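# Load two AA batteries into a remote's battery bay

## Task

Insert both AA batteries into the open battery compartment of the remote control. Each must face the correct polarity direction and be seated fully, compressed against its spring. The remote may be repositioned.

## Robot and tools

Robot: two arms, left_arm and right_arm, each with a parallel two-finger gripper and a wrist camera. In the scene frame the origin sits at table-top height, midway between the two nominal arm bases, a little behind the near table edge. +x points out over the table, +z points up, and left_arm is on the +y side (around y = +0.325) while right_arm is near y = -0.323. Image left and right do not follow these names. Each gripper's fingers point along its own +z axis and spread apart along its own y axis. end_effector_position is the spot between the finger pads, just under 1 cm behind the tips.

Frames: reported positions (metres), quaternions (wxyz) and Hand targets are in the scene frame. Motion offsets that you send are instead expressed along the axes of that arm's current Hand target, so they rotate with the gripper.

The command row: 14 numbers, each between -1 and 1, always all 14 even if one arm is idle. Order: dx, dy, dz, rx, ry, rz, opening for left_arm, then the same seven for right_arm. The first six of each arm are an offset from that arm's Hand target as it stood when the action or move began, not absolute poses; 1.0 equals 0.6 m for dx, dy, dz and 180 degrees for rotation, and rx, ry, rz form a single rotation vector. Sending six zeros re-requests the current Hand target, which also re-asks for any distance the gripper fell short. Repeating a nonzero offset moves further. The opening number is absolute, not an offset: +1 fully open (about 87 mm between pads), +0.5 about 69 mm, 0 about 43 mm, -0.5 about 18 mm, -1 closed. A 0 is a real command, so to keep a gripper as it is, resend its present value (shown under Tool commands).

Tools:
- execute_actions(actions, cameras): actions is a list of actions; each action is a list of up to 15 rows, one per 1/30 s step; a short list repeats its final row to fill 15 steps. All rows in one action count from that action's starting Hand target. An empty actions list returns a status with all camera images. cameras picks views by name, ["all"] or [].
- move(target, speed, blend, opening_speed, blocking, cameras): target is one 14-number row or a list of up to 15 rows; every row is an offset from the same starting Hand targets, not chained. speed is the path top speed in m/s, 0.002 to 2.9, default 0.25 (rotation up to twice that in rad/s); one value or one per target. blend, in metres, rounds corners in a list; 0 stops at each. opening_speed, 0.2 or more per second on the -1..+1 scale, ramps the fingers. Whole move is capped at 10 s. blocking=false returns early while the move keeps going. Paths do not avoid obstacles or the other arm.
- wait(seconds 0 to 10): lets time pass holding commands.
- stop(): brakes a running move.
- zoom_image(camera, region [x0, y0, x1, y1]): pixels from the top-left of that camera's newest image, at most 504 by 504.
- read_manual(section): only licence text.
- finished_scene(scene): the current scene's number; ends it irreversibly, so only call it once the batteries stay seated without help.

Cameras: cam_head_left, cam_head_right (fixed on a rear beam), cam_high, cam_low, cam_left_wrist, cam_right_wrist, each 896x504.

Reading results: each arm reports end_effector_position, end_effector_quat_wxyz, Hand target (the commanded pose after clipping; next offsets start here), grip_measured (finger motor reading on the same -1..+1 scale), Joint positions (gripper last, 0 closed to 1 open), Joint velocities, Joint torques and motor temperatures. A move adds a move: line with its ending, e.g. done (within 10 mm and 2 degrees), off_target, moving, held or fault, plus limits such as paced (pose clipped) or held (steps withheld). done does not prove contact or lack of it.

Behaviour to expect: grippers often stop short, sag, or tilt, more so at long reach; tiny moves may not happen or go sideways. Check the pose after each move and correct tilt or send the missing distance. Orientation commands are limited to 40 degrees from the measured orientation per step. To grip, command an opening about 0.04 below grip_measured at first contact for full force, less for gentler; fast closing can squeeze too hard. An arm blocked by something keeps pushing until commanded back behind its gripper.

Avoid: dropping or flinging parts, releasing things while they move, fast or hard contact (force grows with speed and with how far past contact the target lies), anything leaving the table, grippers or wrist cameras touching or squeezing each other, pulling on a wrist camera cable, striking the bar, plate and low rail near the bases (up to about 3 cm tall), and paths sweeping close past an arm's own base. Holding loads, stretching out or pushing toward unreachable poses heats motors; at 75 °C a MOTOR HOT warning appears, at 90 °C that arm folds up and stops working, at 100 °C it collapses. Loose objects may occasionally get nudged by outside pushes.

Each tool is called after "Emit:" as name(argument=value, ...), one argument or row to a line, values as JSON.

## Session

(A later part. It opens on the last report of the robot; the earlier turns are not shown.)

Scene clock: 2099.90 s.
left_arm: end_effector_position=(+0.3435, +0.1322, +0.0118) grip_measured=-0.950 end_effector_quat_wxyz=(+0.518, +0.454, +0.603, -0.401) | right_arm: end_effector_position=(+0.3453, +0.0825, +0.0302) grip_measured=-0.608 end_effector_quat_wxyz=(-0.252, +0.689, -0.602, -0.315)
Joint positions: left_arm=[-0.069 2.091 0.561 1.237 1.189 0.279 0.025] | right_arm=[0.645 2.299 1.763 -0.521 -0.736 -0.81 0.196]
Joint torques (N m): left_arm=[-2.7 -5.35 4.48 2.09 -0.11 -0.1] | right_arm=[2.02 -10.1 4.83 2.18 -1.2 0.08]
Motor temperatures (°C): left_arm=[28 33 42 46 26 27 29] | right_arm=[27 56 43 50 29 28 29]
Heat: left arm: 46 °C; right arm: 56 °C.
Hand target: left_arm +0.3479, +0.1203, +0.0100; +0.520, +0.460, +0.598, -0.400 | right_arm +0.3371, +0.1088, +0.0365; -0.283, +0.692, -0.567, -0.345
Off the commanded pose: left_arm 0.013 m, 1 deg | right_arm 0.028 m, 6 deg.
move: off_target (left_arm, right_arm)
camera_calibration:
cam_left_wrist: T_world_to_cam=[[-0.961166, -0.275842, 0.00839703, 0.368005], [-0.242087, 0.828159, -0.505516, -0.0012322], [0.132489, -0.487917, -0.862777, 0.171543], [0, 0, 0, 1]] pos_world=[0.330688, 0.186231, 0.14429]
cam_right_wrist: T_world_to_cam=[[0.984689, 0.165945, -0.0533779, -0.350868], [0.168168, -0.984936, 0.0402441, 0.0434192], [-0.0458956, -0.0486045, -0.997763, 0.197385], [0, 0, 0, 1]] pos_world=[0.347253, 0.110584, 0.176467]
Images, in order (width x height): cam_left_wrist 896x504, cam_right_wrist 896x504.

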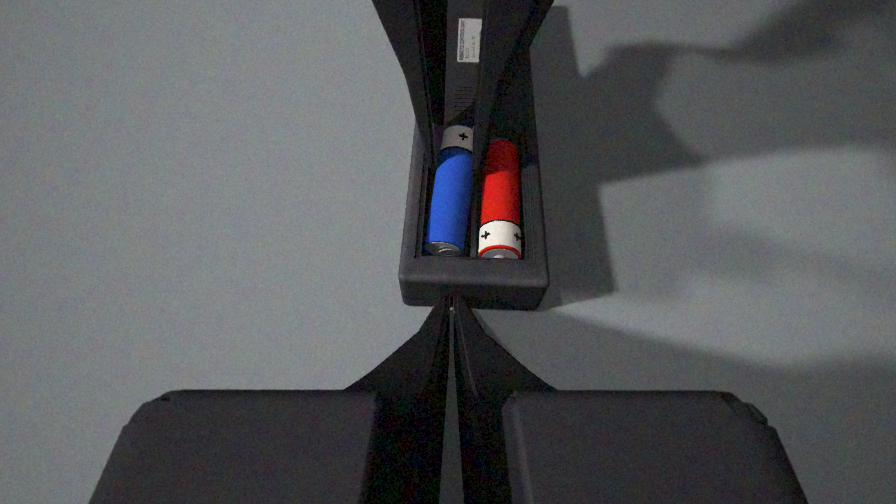

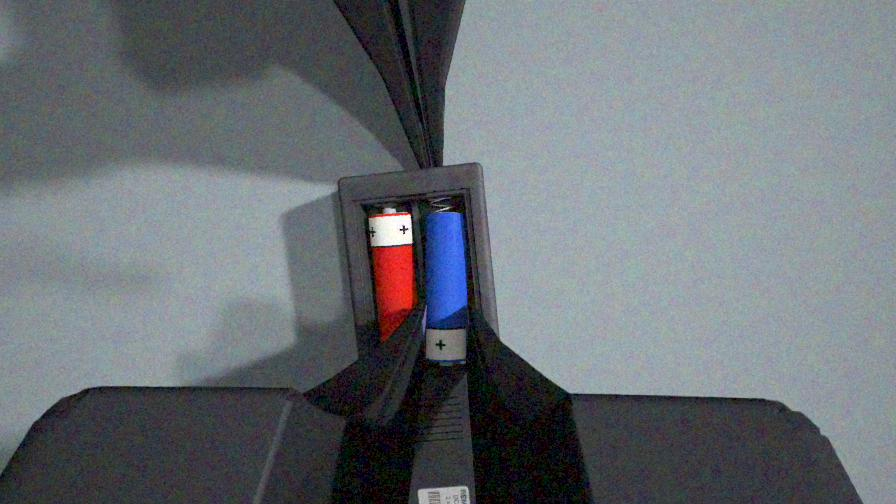

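Emit:
move(
  target=[0,0,0,0,0,0,-0.95,0.008,0,0.006,0,-0.03,0,-0.69],
  speed=0.05,
  cameras=["cam_left_wrist", "cam_right_wrist"],
)

Emit:
zoom_image(
  camera="cam_right_wrist",
  region=[300, 180, 600, 400],
)

Scene clock: 2117.00 s.
left_arm: end_effector_position=(+0.3465, +0.1331, +0.0119) grip_measured=-0.950 end_effector_quat_wxyz=(+0.523, +0.452, +0.606, -0.395) | right_arm: end_effector_position=(+0.3482, +0.0826, +0.0304) grip_measured=-0.608 end_effector_quat_wxyz=(-0.286, +0.666, -0.591, -0.354)
Joint positions: left_arm=[-0.069 2.091 0.561 1.243 1.173 0.279 0.025] | right_arm=[0.613 2.274 1.649 -0.339 -0.832 -0.753 0.196]
Joint torques (N m): left_arm=[-2.69 -5.39 4.48 2.01 0.05 -0.08] | right_arm=[2.89 -8.95 4.75 2.33 -1.02 0.01]
Heat: left arm: 45 °C; right arm: 54 °C.
Hand target: left_arm +0.3480, +0.1203, +0.0100; +0.520, +0.460, +0.598, -0.399 | right_arm +0.3372, +0.1088, +0.0305; -0.309, +0.675, -0.553, -0.378
Off the commanded pose: left_arm 0.013 m, 1 deg | right_arm 0.028 m, 6 deg.
move: off_target (left_arm, right_arm)
camera_calibration:
cam_left_wrist: T_world_to_cam=[[-0.957032, -0.289982, 0.000258894, 0.371746], [-0.250616, 0.826662, -0.503808, 0.00195454], [0.145881, -0.482225, -0.863816, 0.166246], [0, 0, 0, 1]] pos_world=[0.332011, 0.186352, 0.144494]
cam_right_wrist: T_world_to_cam=[[0.985702, 0.158804, -0.0563255, -0.353452], [0.154392, -0.985116, -0.0755585, 0.0514227], [-0.0674861, 0.0657819, -0.995549, 0.1957], [0, 0, 0, 1]] pos_world=[0.353667, 0.0939135, 0.178806]
Images, in order (width x height): cam_left_wrist 896x504, cam_right_wrist 896x504.

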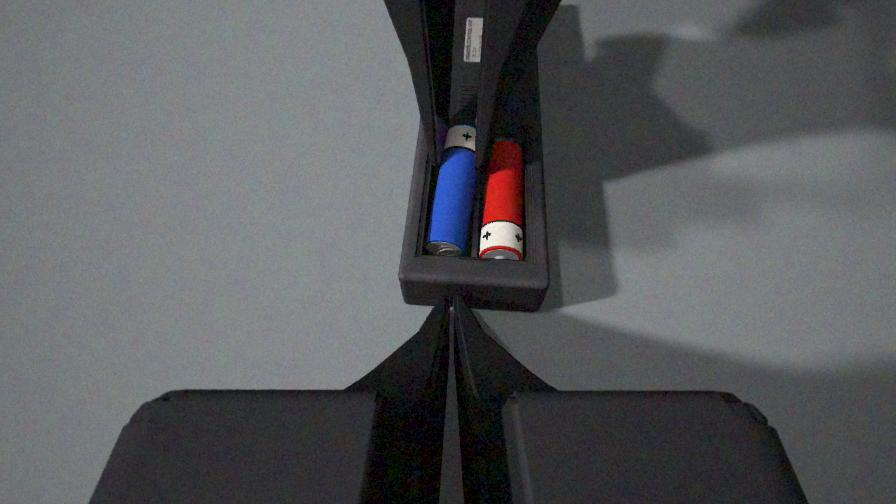

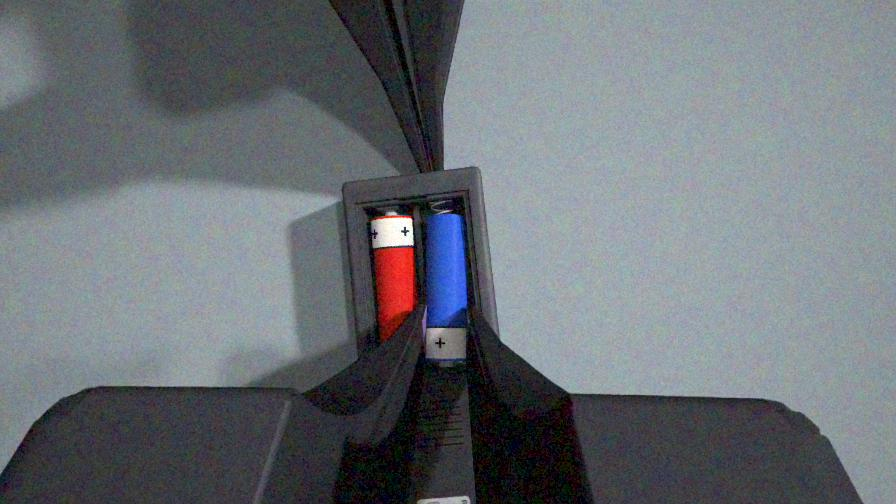

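Scaled by 1.680 from the camera's 896x504 image, which has a finer 1280x720 frame.

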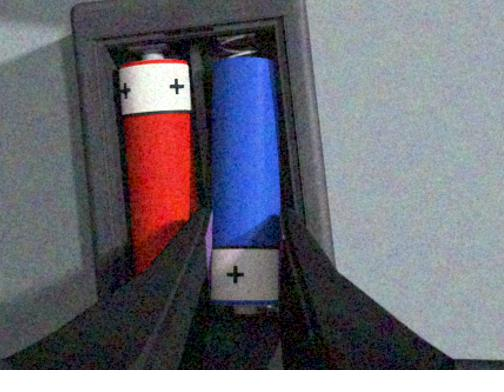

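Emit:
move(
  target=[0,0,0,0,0,0,-0.95,0.014,0,0.009,0,-0.015,0,-0.69],
  speed=0.04,
  cameras=["cam_right_wrist"],
)

Emit:
zoom_image(
  camera="cam_right_wrist",
  region=[300, 180, 600, 400],
)

Scene clock: 2137.80 s.
left_arm: end_effector_position=(+0.3506, +0.1354, +0.0119) grip_measured=-0.950 end_effector_quat_wxyz=(+0.528, +0.449, +0.609, -0.386) | right_arm: end_effector_position=(+0.3523, +0.0852, +0.0307) grip_measured=-0.607 end_effector_quat_wxyz=(-0.313, +0.655, -0.576, -0.376)
Joint positions: left_arm=[-0.066 2.091 0.561 1.25 1.154 0.279 0.025] | right_arm=[0.596 2.271 1.588 -0.201 -0.889 -0.714 0.196]
Joint torques (N m): left_arm=[-3.02 -5.41 4.51 1.96 0.25 -0.08] | right_arm=[3.64 -7.68 4.49 2.28 -0.78 -0.02]
Motor temperatures (°C): left_arm=[28 33 42 44 26 27 29] | right_arm=[27 54 40 57 30 28 29]
Heat: left arm: 44 °C; right arm: 57 °C.
Hand target: left_arm +0.3480, +0.1203, +0.0100; +0.520, +0.460, +0.598, -0.400 | right_arm +0.3372, +0.1090, +0.0205; -0.322, +0.666, -0.545, -0.393
Off the commanded pose: left_arm 0.015 m, 3 deg | right_arm 0.030 m, 4 deg.
move: off_target (left_arm, right_arm)
camera_calibration:
cam_right_wrist: T_world_to_cam=[[0.986148, 0.160855, -0.0404635, -0.358702], [0.153063, -0.976517, -0.151612, 0.0554584], [-0.063901, 0.143319, -0.987611, 0.188022], [0, 0, 0, 1]] pos_world=[0.357259, 0.0849082, 0.179586]
Images, in order (width x height): cam_right_wrist 896x504.

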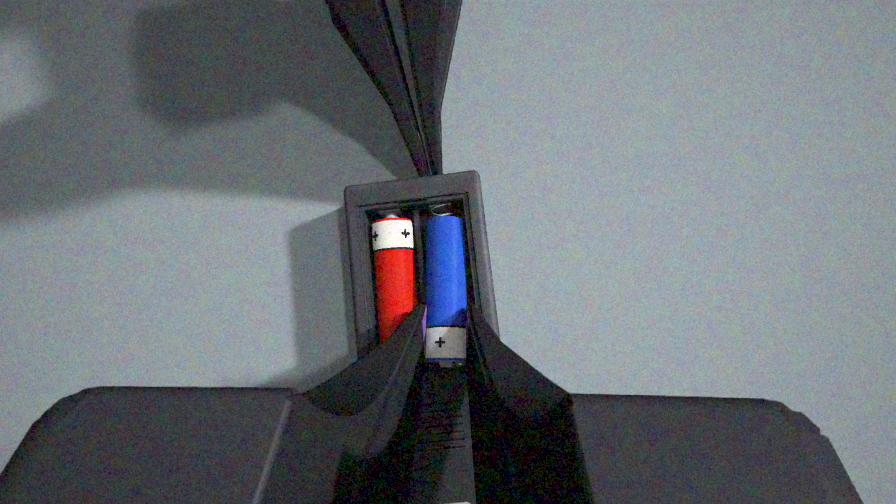

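Scaled by 1.680 from the camera's 896x504 image, which has a finer 1280x720 frame.

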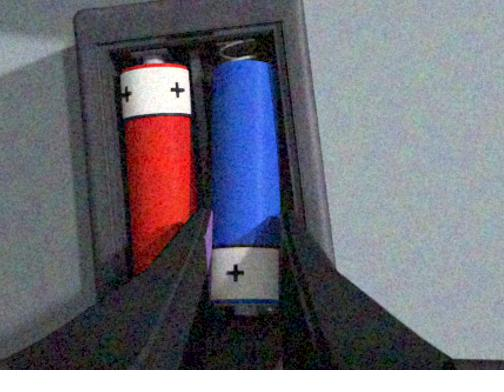

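Emit:
move(
  target=[0.0016,0.003,-0.0112,0,0,0,-0.95,0,-0.015,-0.0303,0,0,0,-0.69],
  speed=0.03,
  cameras=["cam_right_wrist"],
)

Emit:
zoom_image(
  camera="cam_right_wrist",
  region=[300, 180, 600, 400],
)

Scene clock: 2155.53 s.
left_arm: end_effector_position=(+0.3509, +0.1359, +0.0119) grip_measured=-0.950 end_effector_quat_wxyz=(+0.528, +0.448, +0.610, -0.385) | right_arm: end_effector_position=(+0.3530, +0.0835, +0.0312) grip_measured=-0.607 end_effector_quat_wxyz=(-0.316, +0.657, -0.570, -0.380)
Joint positions: left_arm=[-0.065 2.091 0.561 1.25 1.154 0.279 0.025] | right_arm=[0.588 2.273 1.586 -0.201 -0.908 -0.73 0.196]
Joint torques (N m): left_arm=[-0.9 -5.61 4.27 1.79 0.47 0.04] | right_arm=[0.91 -8.03 7.38 1.69 -0.84 -0.24]
Motor temperatures (°C): left_arm=[28 33 42 43 26 27 29] | right_arm=[27 52 39 56 30 28 29]
Heat: left arm: 43 °C; right arm: 56 °C.
Hand target: left_arm +0.3479, +0.1273, +0.0100; +0.520, +0.460, +0.598, -0.400 | right_arm +0.3491, +0.0952, +0.0293; -0.322, +0.666, -0.545, -0.393
Off the commanded pose: left_arm 0.009 m, 3 deg | right_arm 0.012 m, 3 deg.
move: off_target (left_arm, right_arm)
camera_calibration:
cam_right_wrist: T_world_to_cam=[[0.984148, 0.173599, -0.0362871, -0.3595], [0.165552, -0.972621, -0.163095, 0.0493518], [-0.0636067, 0.154502, -0.985943, 0.187803], [0, 0, 0, 1]] pos_world=[0.357576, 0.0813936, 0.180167]
Images, in order (width x height): cam_right_wrist 896x504.

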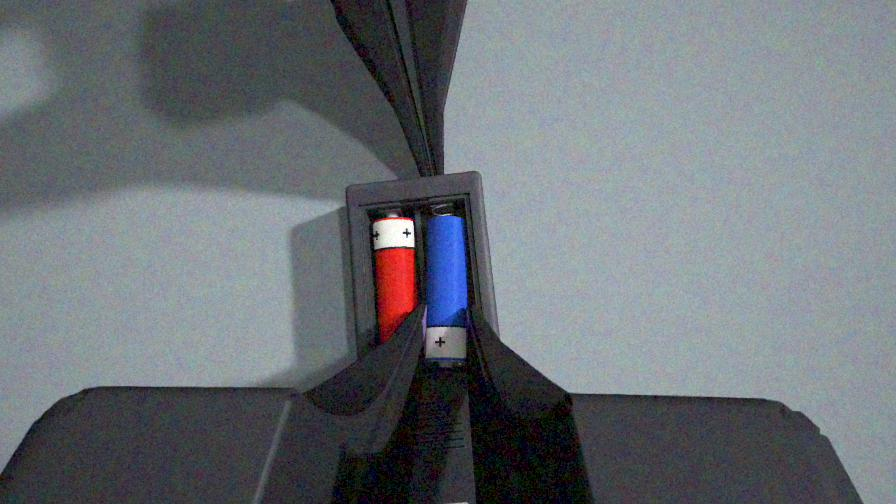

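Scaled by 1.680 from the camera's 896x504 image, which has a finer 1280x720 frame.

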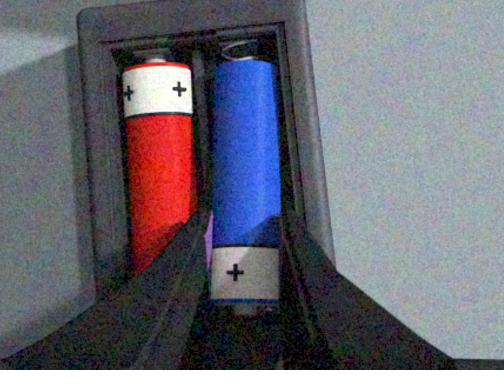

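Emit:
move(
  target=[0,0,0,0,0,0,-0.95,0,0,0,0,0,0,-0.55],
  opening_speed=0.2,
  speed=0.03,
  cameras=["cam_right_wrist", "cam_left_wrist"],
)

Emit:
zoom_image(
  camera="cam_right_wrist",
  region=[300, 180, 600, 400],
)

Scene clock: 2164.90 s.
left_arm: end_effector_position=(+0.3506, +0.1358, +0.0120) grip_measured=-0.950 end_effector_quat_wxyz=(+0.528, +0.448, +0.609, -0.386) | right_arm: end_effector_position=(+0.3533, +0.0837, +0.0314) grip_measured=-0.578 end_effector_quat_wxyz=(-0.317, +0.657, -0.569, -0.380)
Joint positions: left_arm=[-0.065 2.091 0.561 1.25 1.155 0.279 0.025] | right_arm=[0.588 2.273 1.586 -0.199 -0.908 -0.73 0.211]
Joint torques (N m): left_arm=[-0.9 -5.55 4.37 1.79 0.48 0.02] | right_arm=[0.87 -8.06 7.41 1.68 -0.85 -0.23]
Motor temperatures (°C): left_arm=[28 33 42 42 26 27 29] | right_arm=[27 52 39 55 30 29 29]
Heat: left arm: 42 °C; right arm: 55 °C.
Hand target: left_arm +0.3479, +0.1273, +0.0100; +0.520, +0.460, +0.598, -0.400 | right_arm +0.3491, +0.0952, +0.0293; -0.322, +0.666, -0.545, -0.393
Off the commanded pose: left_arm 0.009 m, 3 deg | right_arm 0.012 m, 3 deg.
move: off_target (left_arm, right_arm)
camera_calibration:
cam_left_wrist: T_world_to_cam=[[-0.950661, -0.310117, -0.0083984, 0.3771], [-0.264248, 0.823638, -0.501791, 0.0059664], [0.162531, -0.474814, -0.864948, 0.160169], [0, 0, 0, 1]] pos_world=[0.334038, 0.188081, 0.144699]
cam_right_wrist: T_world_to_cam=[[0.984161, 0.173938, -0.0342433, -0.35999], [0.166155, -0.972386, -0.163887, 0.0492749], [-0.0618039, 0.155602, -0.985885, 0.18726], [0, 0, 0, 1]] pos_world=[0.357675, 0.0813922, 0.180365]
Images, in order (width x height): cam_left_wrist 896x504, cam_right_wrist 896x504.

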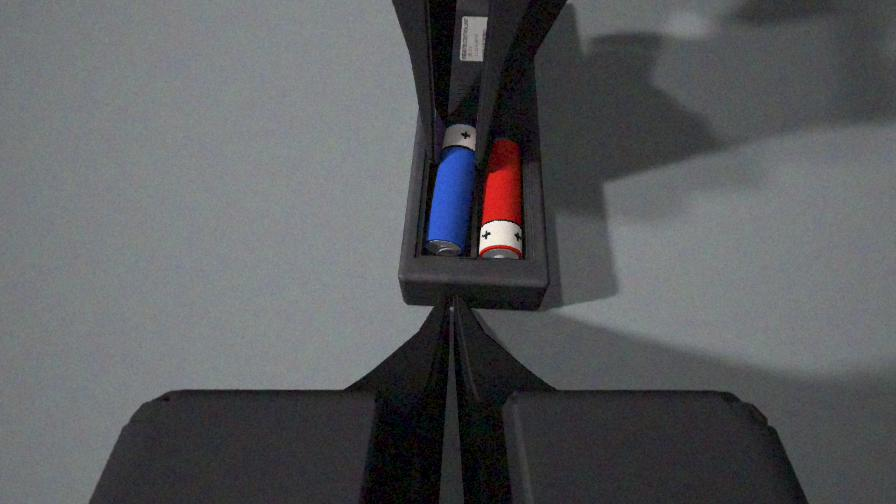

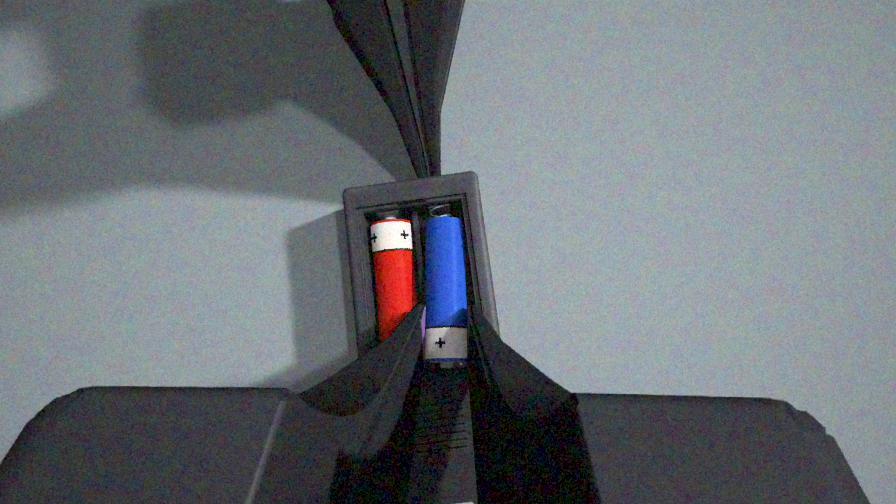

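Scaled by 1.680 from the camera's 896x504 image, which has a finer 1280x720 frame.

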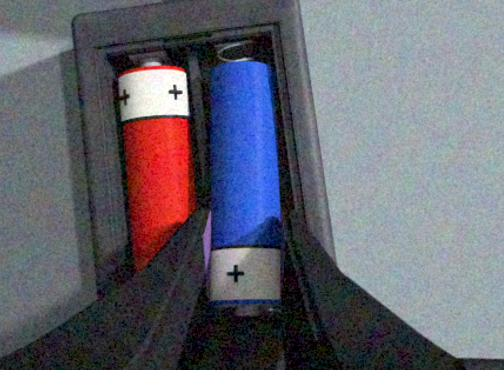

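Emit:
move(
  target=[0,0,0,0,0,0,-0.95,-0.0558,-0.003,-0.0537,0,0,0,-0.575],
  opening_speed=0.2,
  speed=0.05,
  cameras=["cam_right_wrist", "cam_left_wrist"],
)

Emit:
zoom_image(
  camera="cam_right_wrist",
  region=[300, 180, 600, 400],
)

Scene clock: 2180.20 s.
left_arm: end_effector_position=(+0.3487, +0.1320, +0.0122) grip_measured=-0.950 end_effector_quat_wxyz=(+0.525, +0.453, +0.605, -0.391) | right_arm: end_effector_position=(+0.3463, +0.0788, +0.0333) grip_measured=-0.575 end_effector_quat_wxyz=(-0.292, +0.663, -0.573, -0.384)
Joint positions: left_arm=[-0.074 2.094 0.566 1.25 1.164 0.279 0.025] | right_arm=[0.588 2.274 1.628 -0.316 -0.914 -0.772 0.212]
Joint torques (N m): left_arm=[-0.46 -5.87 4.04 1.79 0.37 0.02] | right_arm=[-0.8 -14.2 9.52 1.11 -1.01 -0.19]
Heat: left arm: 42 °C; right arm: 53 °C.
Hand target: left_arm +0.3479, +0.1273, +0.0100; +0.520, +0.460, +0.598, -0.400 | right_arm +0.3533, +0.0837, +0.0741; -0.322, +0.666, -0.545, -0.393
Off the commanded pose: left_arm 0.005 m, 2 deg | right_arm 0.042 m, 5 deg.
move: off_target (right_arm)
camera_calibration:
cam_left_wrist: T_world_to_cam=[[-0.955865, -0.293689, -0.00831014, 0.373727], [-0.249596, 0.826626, -0.504372, 0.00327126], [0.154998, -0.480037, -0.863446, 0.162078], [0, 0, 0, 1]] pos_world=[0.332927, 0.184859, 0.144701]
cam_right_wrist: T_world_to_cam=[[0.97841, 0.194161, -0.0708199, -0.350606], [0.183422, -0.973669, -0.135369, 0.0392474], [-0.0952386, 0.119457, -0.988261, 0.203827], [0, 0, 0, 1]] pos_world=[0.35525, 0.0819397, 0.181917]
Images, in order (width x height): cam_left_wrist 896x504, cam_right_wrist 896x504.

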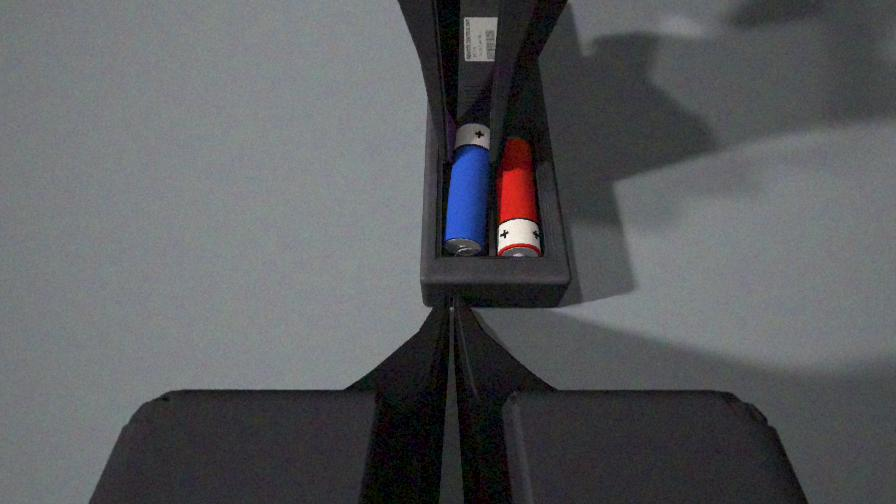

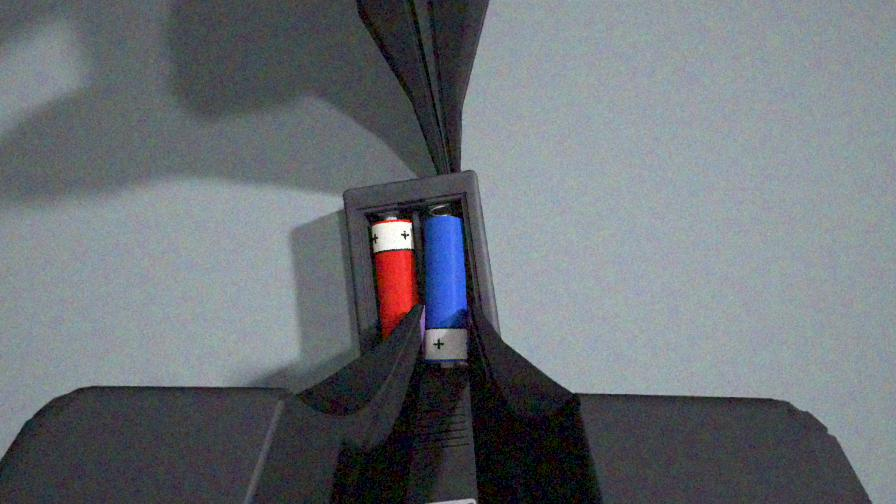

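Scaled by 1.680 from the camera's 896x504 image, which has a finer 1280x720 frame.

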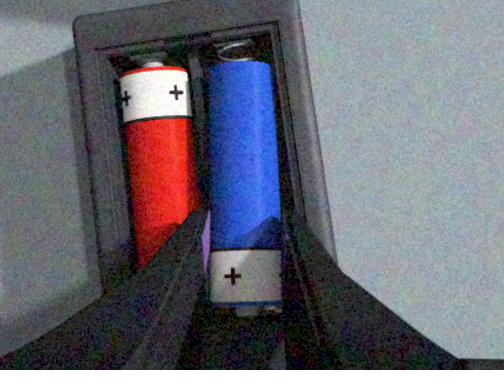

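Emit:
move(
  target=[0,0,0,0,0,0,-0.95,0.0363,0.009,0.0168,0,0,0,-0.592],
  opening_speed=0.2,
  speed=0.08,
  cameras=["cam_right_wrist"],
)

Scene clock: 2195.63 s.
left_arm: end_effector_position=(+0.3487, +0.1320, +0.0122) grip_measured=-0.950 end_effector_quat_wxyz=(+0.525, +0.453, +0.605, -0.391) | right_arm: end_effector_position=(+0.3457, +0.0782, +0.0328) grip_measured=-0.590 end_effector_quat_wxyz=(-0.300, +0.662, -0.564, -0.391)
Joint positions: left_arm=[-0.074 2.094 0.566 1.25 1.164 0.279 0.025] | right_arm=[0.582 2.269 1.6 -0.275 -0.938 -0.773 0.205]
Joint torques (N m): left_arm=[-0.4 -5.78 4.05 1.79 0.37 0.01] | right_arm=[-0.55 -12.62 5.2 1.56 -0.71 -0.15]
Motor temperatures (°C): left_arm=[28 35 42 42 26 27 29] | right_arm=[26 60 41 51 30 29 28]
Heat: left arm: 42 °C; right arm: 60 °C.
Hand target: left_arm +0.3479, +0.1273, +0.0100; +0.520, +0.460, +0.598, -0.400 | right_arm +0.3483, +0.0810, +0.0502; -0.322, +0.666, -0.545, -0.393
Off the commanded pose: left_arm 0.005 m, 2 deg | right_arm 0.018 m, 3 deg.
move: off_target (right_arm)
camera_calibration:
cam_right_wrist: T_world_to_cam=[[0.97684, 0.204882, -0.0616997, -0.350418], [0.192911, -0.968035, -0.160291, 0.0357549], [-0.0925682, 0.144676, -0.98514, 0.200444], [0, 0, 0, 1]] pos_world=[0.353959, 0.0774068, 0.181576]
Images, in order (width x height): cam_right_wrist 896x504.

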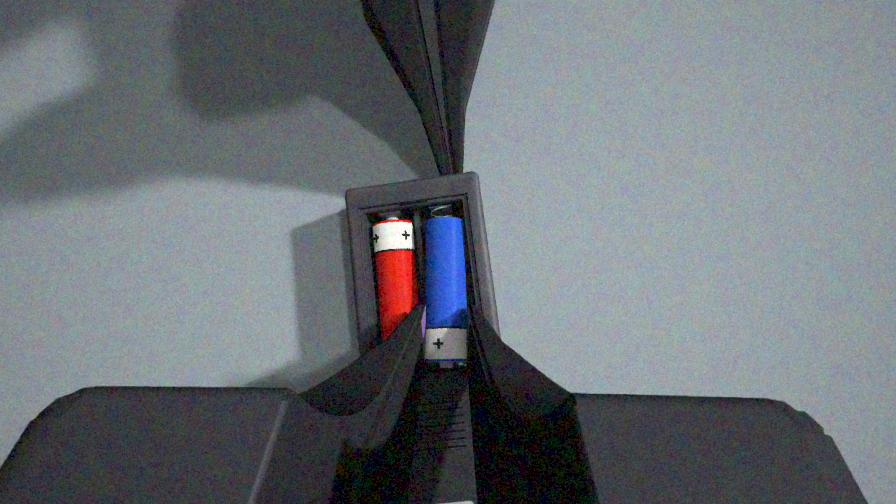

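Emit:
move(
  target=[0,0,0,0,0,0,-0.95,-0.0146,0,-0.0080,0,0,0,-0.592],
  speed=0.04,
  cameras=["cam_right_wrist"],
)

Scene clock: 2201.17 s.
left_arm: end_effector_position=(+0.3487, +0.1320, +0.0122) grip_measured=-0.950 end_effector_quat_wxyz=(+0.525, +0.453, +0.605, -0.391) | right_arm: end_effector_position=(+0.3457, +0.0782, +0.0328) grip_measured=-0.590 end_effector_quat_wxyz=(-0.300, +0.662, -0.564, -0.391)
Joint positions: left_arm=[-0.074 2.094 0.566 1.25 1.164 0.279 0.025] | right_arm=[0.582 2.269 1.6 -0.275 -0.938 -0.773 0.205]
Joint torques (N m): left_arm=[-0.43 -5.89 4.03 1.78 0.37 0.05] | right_arm=[-0.55 -13.79 6.67 1.29 -0.72 -0.16]
Motor temperatures (°C): left_arm=[28 35 42 42 26 27 29] | right_arm=[26 61 41 52 30 29 28]
Heat: left arm: 42 °C; right arm: 61 °C.
Hand target: left_arm +0.3479, +0.1273, +0.0100; +0.520, +0.460, +0.598, -0.400 | right_arm +0.3483, +0.0810, +0.0602; -0.322, +0.666, -0.545, -0.393
Off the commanded pose: left_arm 0.005 m, 2 deg | right_arm 0.028 m, 3 deg.
move: off_target (right_arm)
camera_calibration:
cam_right_wrist: T_world_to_cam=[[0.97684, 0.204882, -0.0616997, -0.350418], [0.192911, -0.968035, -0.160291, 0.0357549], [-0.0925682, 0.144676, -0.98514, 0.200444], [0, 0, 0, 1]] pos_world=[0.353959, 0.0774068, 0.181576]
Images, in order (width x height): cam_right_wrist 896x504.

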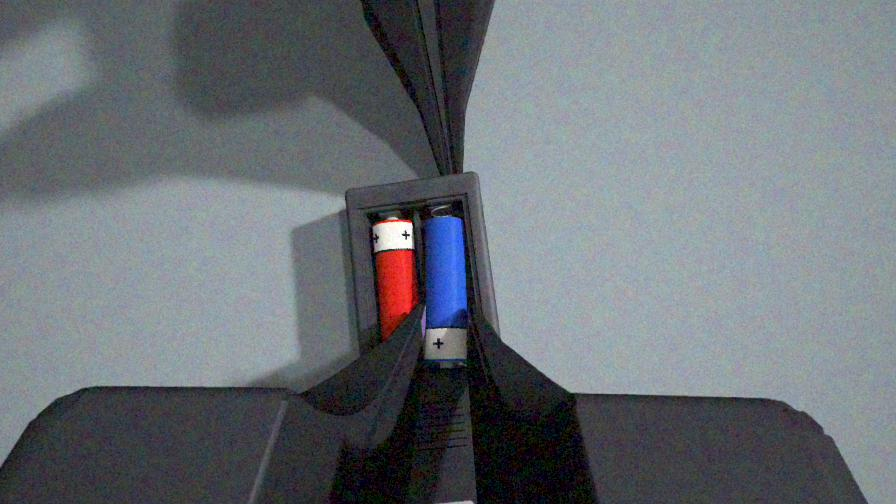

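Emit:
move(
  target=[0,0,0,0,0,0,-0.95,-0.0146,0,-0.0080,0,0,0,-0.598],
  speed=0.04,
  cameras=["cam_right_wrist"],
)

Scene clock: 2213.50 s.
left_arm: end_effector_position=(+0.3487, +0.1320, +0.0122) grip_measured=-0.950 end_effector_quat_wxyz=(+0.525, +0.453, +0.605, -0.391) | right_arm: end_effector_position=(+0.3418, +0.0774, +0.0339) grip_measured=-0.595 end_effector_quat_wxyz=(-0.294, +0.662, -0.567, -0.393)
Joint positions: left_arm=[-0.074 2.094 0.566 1.25 1.164 0.279 0.025] | right_arm=[0.585 2.263 1.6 -0.295 -0.938 -0.773 0.202]
Joint torques (N m): left_arm=[-0.43 -5.86 4.11 1.79 0.37 0.01] | right_arm=[-0.65 -14.45 8.25 1.16 -0.72 -0.17]
Motor temperatures (°C): left_arm=[28 36 41 41 26 27 29] | right_arm=[26 66 41 51 30 29 28]
Heat: left arm: 41 °C; right arm: 66 °C.
Hand target: left_arm +0.3479, +0.1273, +0.0100; +0.520, +0.460, +0.598, -0.400 | right_arm +0.3483, +0.0810, +0.0702; -0.322, +0.666, -0.545, -0.393
Off the commanded pose: left_arm 0.005 m, 2 deg | right_arm 0.037 m, 4 deg.
move: off_target (right_arm)
camera_calibration:
cam_right_wrist: T_world_to_cam=[[0.97555, 0.206711, -0.0746459, -0.345752], [0.193476, -0.968868, -0.15447, 0.0356165], [-0.104253, 0.136251, -0.985174, 0.205948], [0, 0, 0, 1]] pos_world=[0.351878, 0.0779179, 0.182587]
Images, in order (width x height): cam_right_wrist 896x504.

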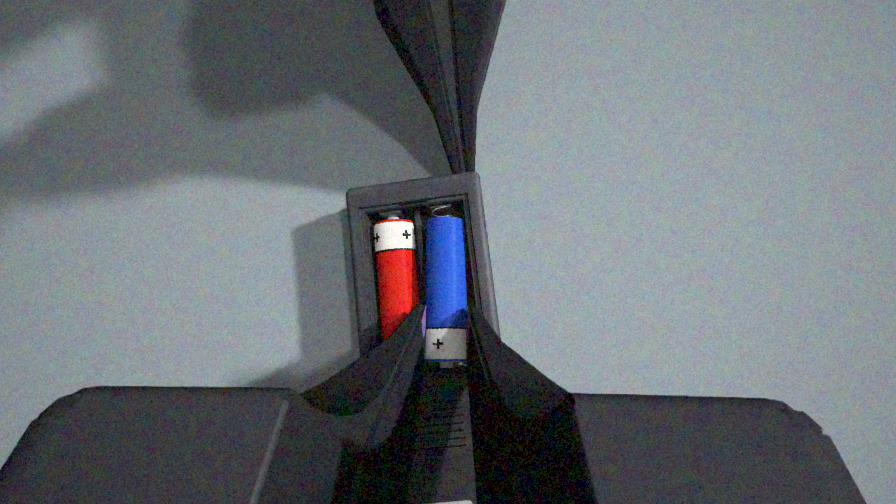

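Emit:
move(
  target=[0,0,0,0,0,0,-0.95,0.0146,0,0.008,-0.029,0,-0.016,-0.59],
  speed=0.06,
  cameras=["cam_left_wrist"],
)

Emit:
zoom_image(
  camera="cam_left_wrist",
  region=[380, 100, 600, 320],
)

Scene clock: 2230.37 s.
left_arm: end_effector_position=(+0.3482, +0.1309, +0.0122) grip_measured=-0.950 end_effector_quat_wxyz=(+0.525, +0.454, +0.604, -0.392) | right_arm: end_effector_position=(+0.3424, +0.0751, +0.0379) grip_measured=-0.589 end_effector_quat_wxyz=(-0.282, +0.694, -0.534, -0.392)
Joint positions: left_arm=[-0.077 2.094 0.566 1.25 1.164 0.279 0.025] | right_arm=[0.579 2.299 1.706 -0.474 -0.964 -0.935 0.206]
Joint torques (N m): left_arm=[-0.36 -5.86 4.08 1.77 0.36 0.02] | right_arm=[-0.87 -10.7 9.96 1.04 -1.19 -0.22]
Motor temperatures (°C): left_arm=[28 36 41 41 26 27 29] | right_arm=[26 71 41 50 30 29 28]
Heat: left arm: 41 °C; right arm: 71 °C.
Hand target: left_arm +0.3479, +0.1273, +0.0100; +0.520, +0.460, +0.598, -0.400 | right_arm +0.3482, +0.0810, +0.0602; -0.301, +0.694, -0.510, -0.410
Off the commanded pose: left_arm 0.004 m, 1 deg | right_arm 0.024 m, 4 deg.
move: off_target (right_arm)
camera_calibration:
cam_left_wrist: T_world_to_cam=[[-0.956761, -0.29076, -0.00819607, 0.372819], [-0.247111, 0.827351, -0.504406, 0.0029629], [0.153442, -0.480571, -0.863428, 0.16232], [0, 0, 0, 1]] pos_world=[0.332525, 0.183956, 0.144701]
Images, in order (width x height): cam_left_wrist 896x504.

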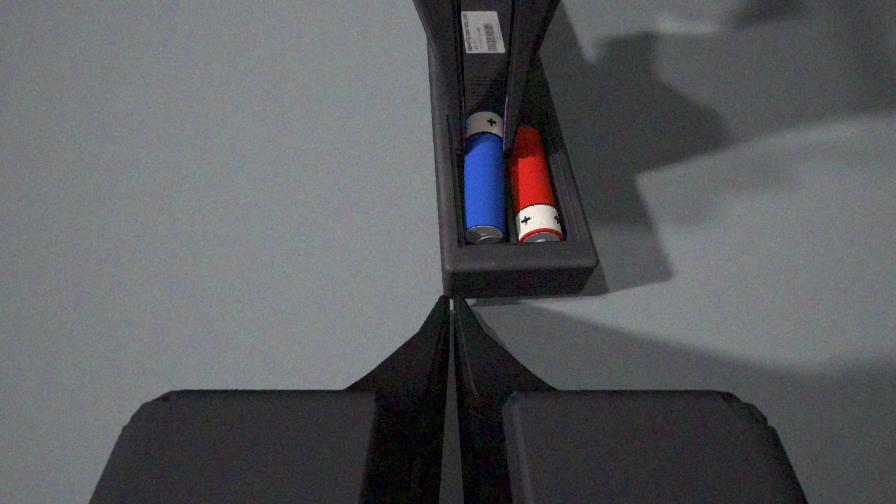

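Scaled by 2.291 from the camera's 896x504 image, which has a finer 1280x720 frame.

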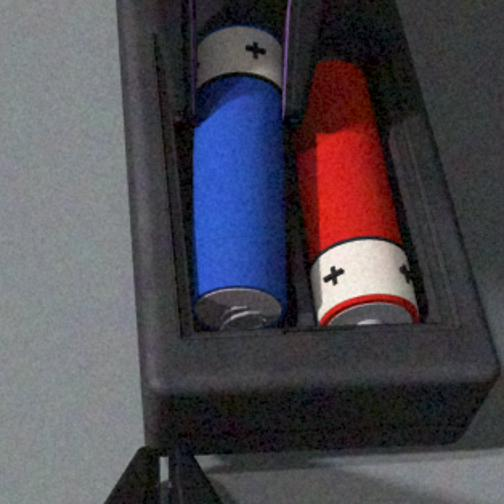

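Emit:
move(
  target=[0,0,0,0,0,0,-0.95,0.042,0.0097,0.0177,0,0,0,-0.6],
  speed=0.06,
  cameras=["cam_left_wrist"],
)

Emit:
zoom_image(
  camera="cam_left_wrist",
  region=[380, 100, 600, 320],
)

Scene clock: 2260.97 s.
left_arm: end_effector_position=(+0.3482, +0.1309, +0.0122) grip_measured=-0.950 end_effector_quat_wxyz=(+0.525, +0.454, +0.604, -0.392) | right_arm: end_effector_position=(+0.3399, +0.0744, +0.0332) grip_measured=-0.597 end_effector_quat_wxyz=(-0.287, +0.691, -0.524, -0.407)
Joint positions: left_arm=[-0.077 2.094 0.566 1.25 1.164 0.279 0.025] | right_arm=[0.571 2.305 1.677 -0.434 -1.004 -0.942 0.201]
Joint torques (N m): left_arm=[-0.4 -5.87 4.14 1.8 0.37 0.01] | right_arm=[-0.58 -9.73 5.26 1.52 -0.74 -0.21]
Motor temperatures (°C): left_arm=[28 36 41 41 26 27 29] | right_arm=[26 65 44 49 30 29 28]
Heat: left arm: 41 °C; right arm: 65 °C.
Hand target: left_arm +0.3479, +0.1273, +0.0100; +0.520, +0.460, +0.598, -0.400 | right_arm +0.3436, +0.0765, +0.0330; -0.301, +0.694, -0.510, -0.410
Off the commanded pose: left_arm 0.004 m, 1 deg | right_arm 0.004 m, 2 deg.
move: done
camera_calibration:
cam_left_wrist: T_world_to_cam=[[-0.956761, -0.29076, -0.00819607, 0.372819], [-0.247111, 0.827351, -0.504406, 0.0029629], [0.153442, -0.480571, -0.863428, 0.16232], [0, 0, 0, 1]] pos_world=[0.332525, 0.183956, 0.144701]
Images, in order (width x height): cam_left_wrist 896x504.

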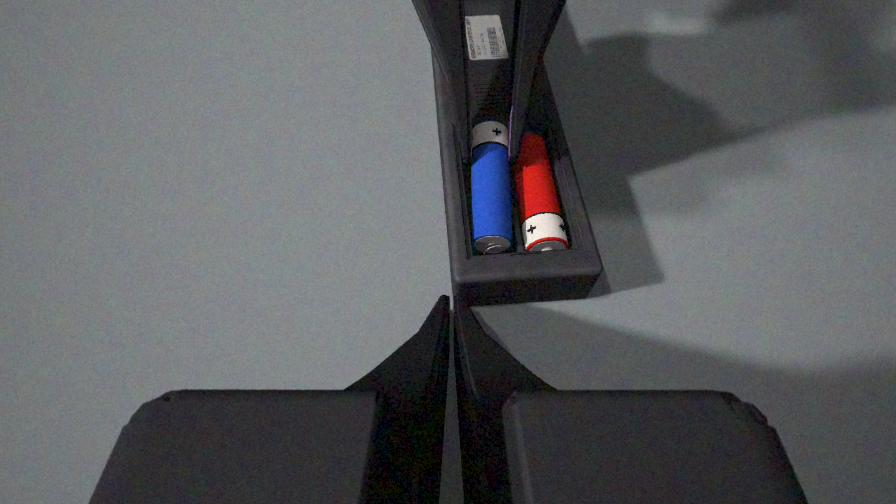

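Scaled by 2.291 from the camera's 896x504 image, which has a finer 1280x720 frame.

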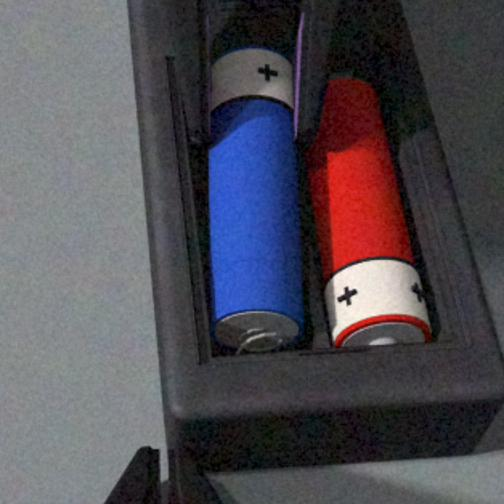

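Emit:
move(
  target=[
    [0.004,-0.039,-0.0356,-0.0165,0,-0.0023,-0.95,0,0,0,0,0,0,-0.59],
    [0.004,-0.039,-0.0356,-0.0165,0,-0.0023,0.5,0,0,0,0,0,0,-0.59],
  ],
  speed=0.1,
  cameras=["cam_left_wrist"],
)

Scene clock: 2289.90 s.
left_arm: end_effector_position=(+0.3237, +0.1400, +0.0123) grip_measured=+0.500 end_effector_quat_wxyz=(+0.539, +0.451, +0.600, -0.383) | right_arm: end_effector_position=(+0.3383, +0.0772, +0.0336) grip_measured=-0.589 end_effector_quat_wxyz=(-0.288, +0.693, -0.520, -0.407)
Joint positions: left_arm=[-0.057 2.091 0.44 1.412 1.164 0.265 0.75] | right_arm=[0.577 2.305 1.677 -0.428 -1.005 -0.942 0.206]
Joint torques (N m): left_arm=[1.01 -7.86 0.81 1.53 0.13 -0.06] | right_arm=[-0.61 -9.73 5.16 1.47 -0.75 -0.21]
Motor temperatures (°C): left_arm=[28 36 41 40 26 27 29] | right_arm=[26 58 41 50 30 29 28]
Heat: left arm: 41 °C; right arm: 58 °C.
Hand target: left_arm +0.3198, +0.1421, +0.0106; +0.531, +0.444, +0.610, -0.386 | right_arm +0.3436, +0.0765, +0.0330; -0.301, +0.694, -0.510, -0.410
Off the commanded pose: left_arm 0.005 m, 2 deg | right_arm 0.005 m, 2 deg.
move: done
camera_calibration:
cam_left_wrist: T_world_to_cam=[[-0.94994, -0.310806, -0.0318535, 0.352939], [-0.250445, 0.818454, -0.517118, -0.00806431], [0.186794, -0.483253, -0.855321, 0.159897], [0, 0, 0, 1]] pos_world=[0.303383, 0.193566, 0.143835]
Images, in order (width x height): cam_left_wrist 896x504.

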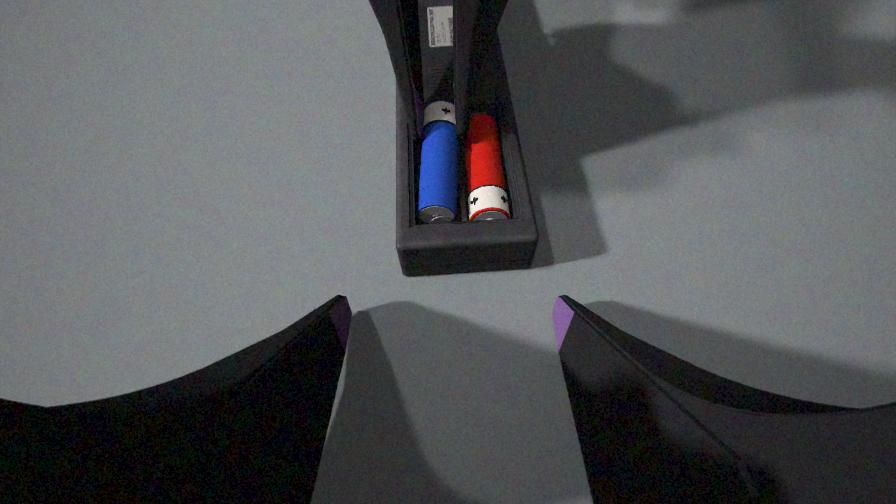

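Emit:
move(
  target=[-0.0111,-0.0038,0.0732,0,0,0,0.5,0,0,0,0,0,0,-0.59],
  speed=0.1,
  cameras=["cam_left_wrist"],
)

Scene clock: 2303.43 s.
left_arm: end_effector_position=(+0.3253, +0.0990, +0.0145) grip_measured=+0.500 end_effector_quat_wxyz=(+0.531, +0.452, +0.602, -0.389) | right_arm: end_effector_position=(+0.3380, +0.0770, +0.0333) grip_measured=-0.589 end_effector_quat_wxyz=(-0.288, +0.693, -0.520, -0.408)
Joint positions: left_arm=[-0.203 2.093 0.482 1.414 1.034 0.202 0.75] | right_arm=[0.577 2.305 1.675 -0.427 -1.006 -0.942 0.206]
Joint torques (N m): left_arm=[-0.05 -5.55 3.63 1.92 -0.09 -0.11] | right_arm=[-0.57 -9.72 5.29 1.48 -0.74 -0.2]
Motor temperatures (°C): left_arm=[28 37 40 40 26 27 29] | right_arm=[26 56 40 50 30 29 28]
Heat: left arm: 40 °C; right arm: 56 °C.
Hand target: left_arm +0.3313, +0.0991, +0.0111; +0.531, +0.444, +0.610, -0.386 | right_arm +0.3436, +0.0765, +0.0330; -0.301, +0.694, -0.510, -0.410
Off the commanded pose: left_arm 0.007 m, 1 deg | right_arm 0.006 m, 2 deg.
move: done
camera_calibration:
cam_left_wrist: T_world_to_cam=[[-0.954276, -0.298433, -0.0171728, 0.34172], [-0.248052, 0.822617, -0.511637, 0.0258065], [0.166816, -0.483983, -0.85903, 0.148359], [0, 0, 0, 1]] pos_world=[0.307748, 0.152555, 0.146517]
Images, in order (width x height): cam_left_wrist 896x504.

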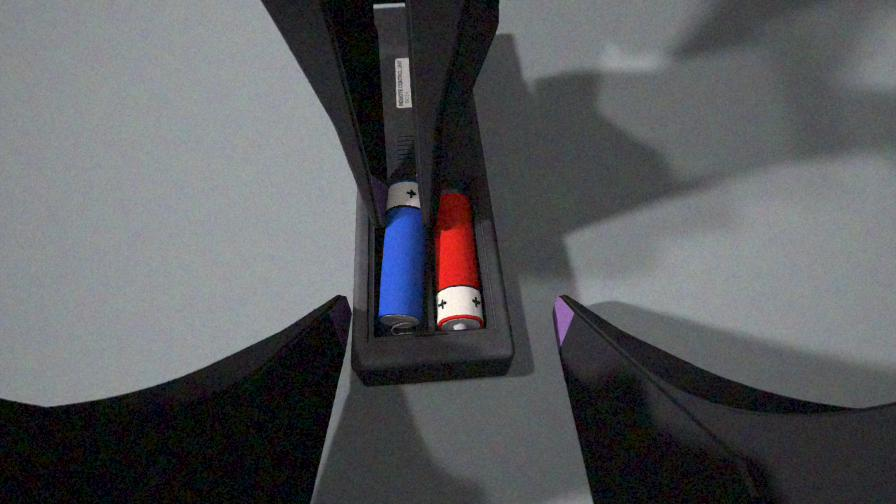

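Emit:
move(
  target=[0,0.0135,0,0,0,0,0.5,0,0,0,0,0,0,-0.59],
  speed=0.1,
  cameras=["cam_left_wrist"],
)

Scene clock: 2309.47 s.
left_arm: end_effector_position=(+0.3315, +0.0975, +0.0142) grip_measured=+0.500 end_effector_quat_wxyz=(+0.531, +0.452, +0.601, -0.389) | right_arm: end_effector_position=(+0.3380, +0.0770, +0.0333) grip_measured=-0.589 end_effector_quat_wxyz=(-0.288, +0.693, -0.520, -0.408)
Joint positions: left_arm=[-0.203 2.102 0.508 1.398 1.034 0.202 0.75] | right_arm=[0.577 2.305 1.675 -0.427 -1.006 -0.942 0.206]
Joint torques (N m): left_arm=[1.25 -6.04 3.77 1.78 0.08 -0.08] | right_arm=[-0.57 -9.7 5.31 1.47 -0.74 -0.21]
Motor temperatures (°C): left_arm=[28 36 40 41 26 27 29] | right_arm=[26 56 40 49 30 29 28]
Heat: left arm: 41 °C; right arm: 56 °C.
Hand target: left_arm +0.3390, +0.1016, +0.0111; +0.531, +0.444, +0.610, -0.386 | right_arm +0.3436, +0.0765, +0.0330; -0.301, +0.694, -0.510, -0.410
Off the commanded pose: left_arm 0.009 m, 1 deg | right_arm 0.006 m, 2 deg.
move: done
camera_calibration:
cam_left_wrist: T_world_to_cam=[[-0.954255, -0.298418, -0.018538, 0.347216], [-0.24724, 0.822428, -0.512332, 0.0281705], [0.168136, -0.484312, -0.858587, 0.145995], [0, 0, 0, 1]] pos_world=[0.313751, 0.151155, 0.146219]
Images, in order (width x height): cam_left_wrist 896x504.

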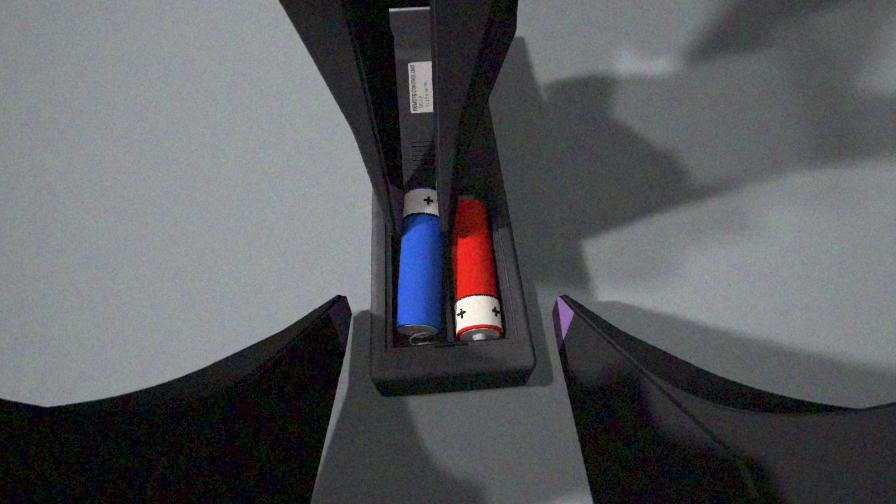

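Emit:
move(
  target=[0,0,0,0,0,0,0.03,0,0,0,0,0,0,-0.59],
  opening_speed=0.4,
  cameras=["cam_left_wrist"],
)

Emit:
zoom_image(
  camera="cam_left_wrist",
  region=[340, 160, 580, 400],
)

Scene clock: 2322.60 s.
left_arm: end_effector_position=(+0.3318, +0.0980, +0.0142) grip_measured=+0.093 end_effector_quat_wxyz=(+0.532, +0.452, +0.602, -0.389) | right_arm: end_effector_position=(+0.3380, +0.0772, +0.0334) grip_measured=-0.589 end_effector_quat_wxyz=(-0.288, +0.693, -0.520, -0.408)
Joint positions: left_arm=[-0.201 2.102 0.508 1.398 1.034 0.202 0.546] | right_arm=[0.577 2.305 1.675 -0.426 -1.006 -0.942 0.206]
Joint torques (N m): left_arm=[1.13 -6.04 3.81 1.77 0.08 -0.09] | right_arm=[-0.57 -9.72 5.29 1.46 -0.73 -0.21]
Motor temperatures (°C): left_arm=[28 35 40 41 26 27 29] | right_arm=[26 55 40 49 30 29 28]
Heat: left arm: 41 °C; right arm: 55 °C.
Hand target: left_arm +0.3390, +0.1016, +0.0111; +0.531, +0.444, +0.610, -0.386 | right_arm +0.3436, +0.0765, +0.0330; -0.301, +0.694, -0.510, -0.410
Off the commanded pose: left_arm 0.009 m, 1 deg | right_arm 0.006 m, 2 deg.
move: done
camera_calibration:
cam_left_wrist: T_world_to_cam=[[-0.953804, -0.299873, -0.0183019, 0.347665], [-0.248646, 0.822124, -0.512141, 0.0283225], [0.168623, -0.483931, -0.858707, 0.145859], [0, 0, 0, 1]] pos_world=[0.314051, 0.151557, 0.146118]
Images, in order (width x height): cam_left_wrist 896x504.

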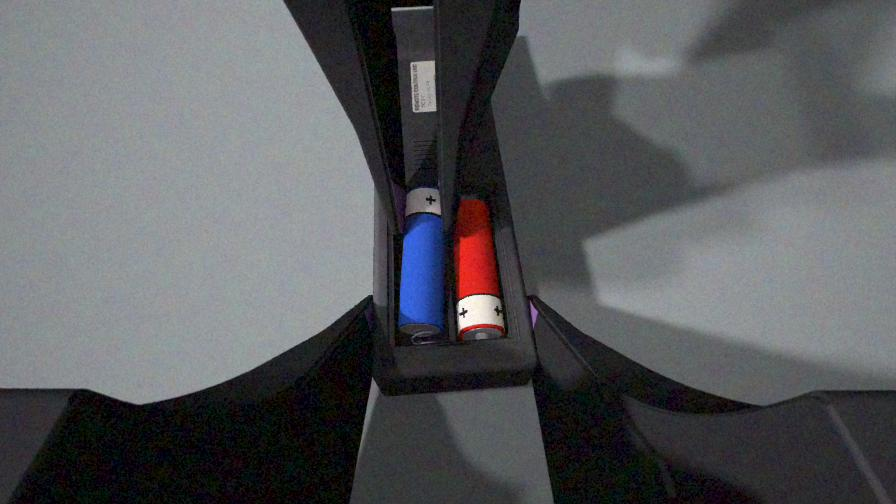

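Scaled by 2.100 from the camera's 896x504 image, which has a finer 1280x720 frame.

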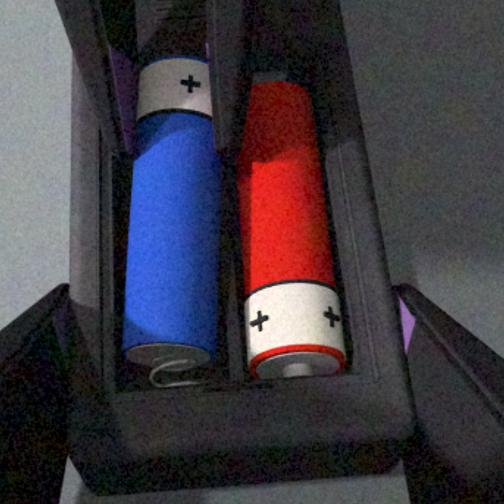

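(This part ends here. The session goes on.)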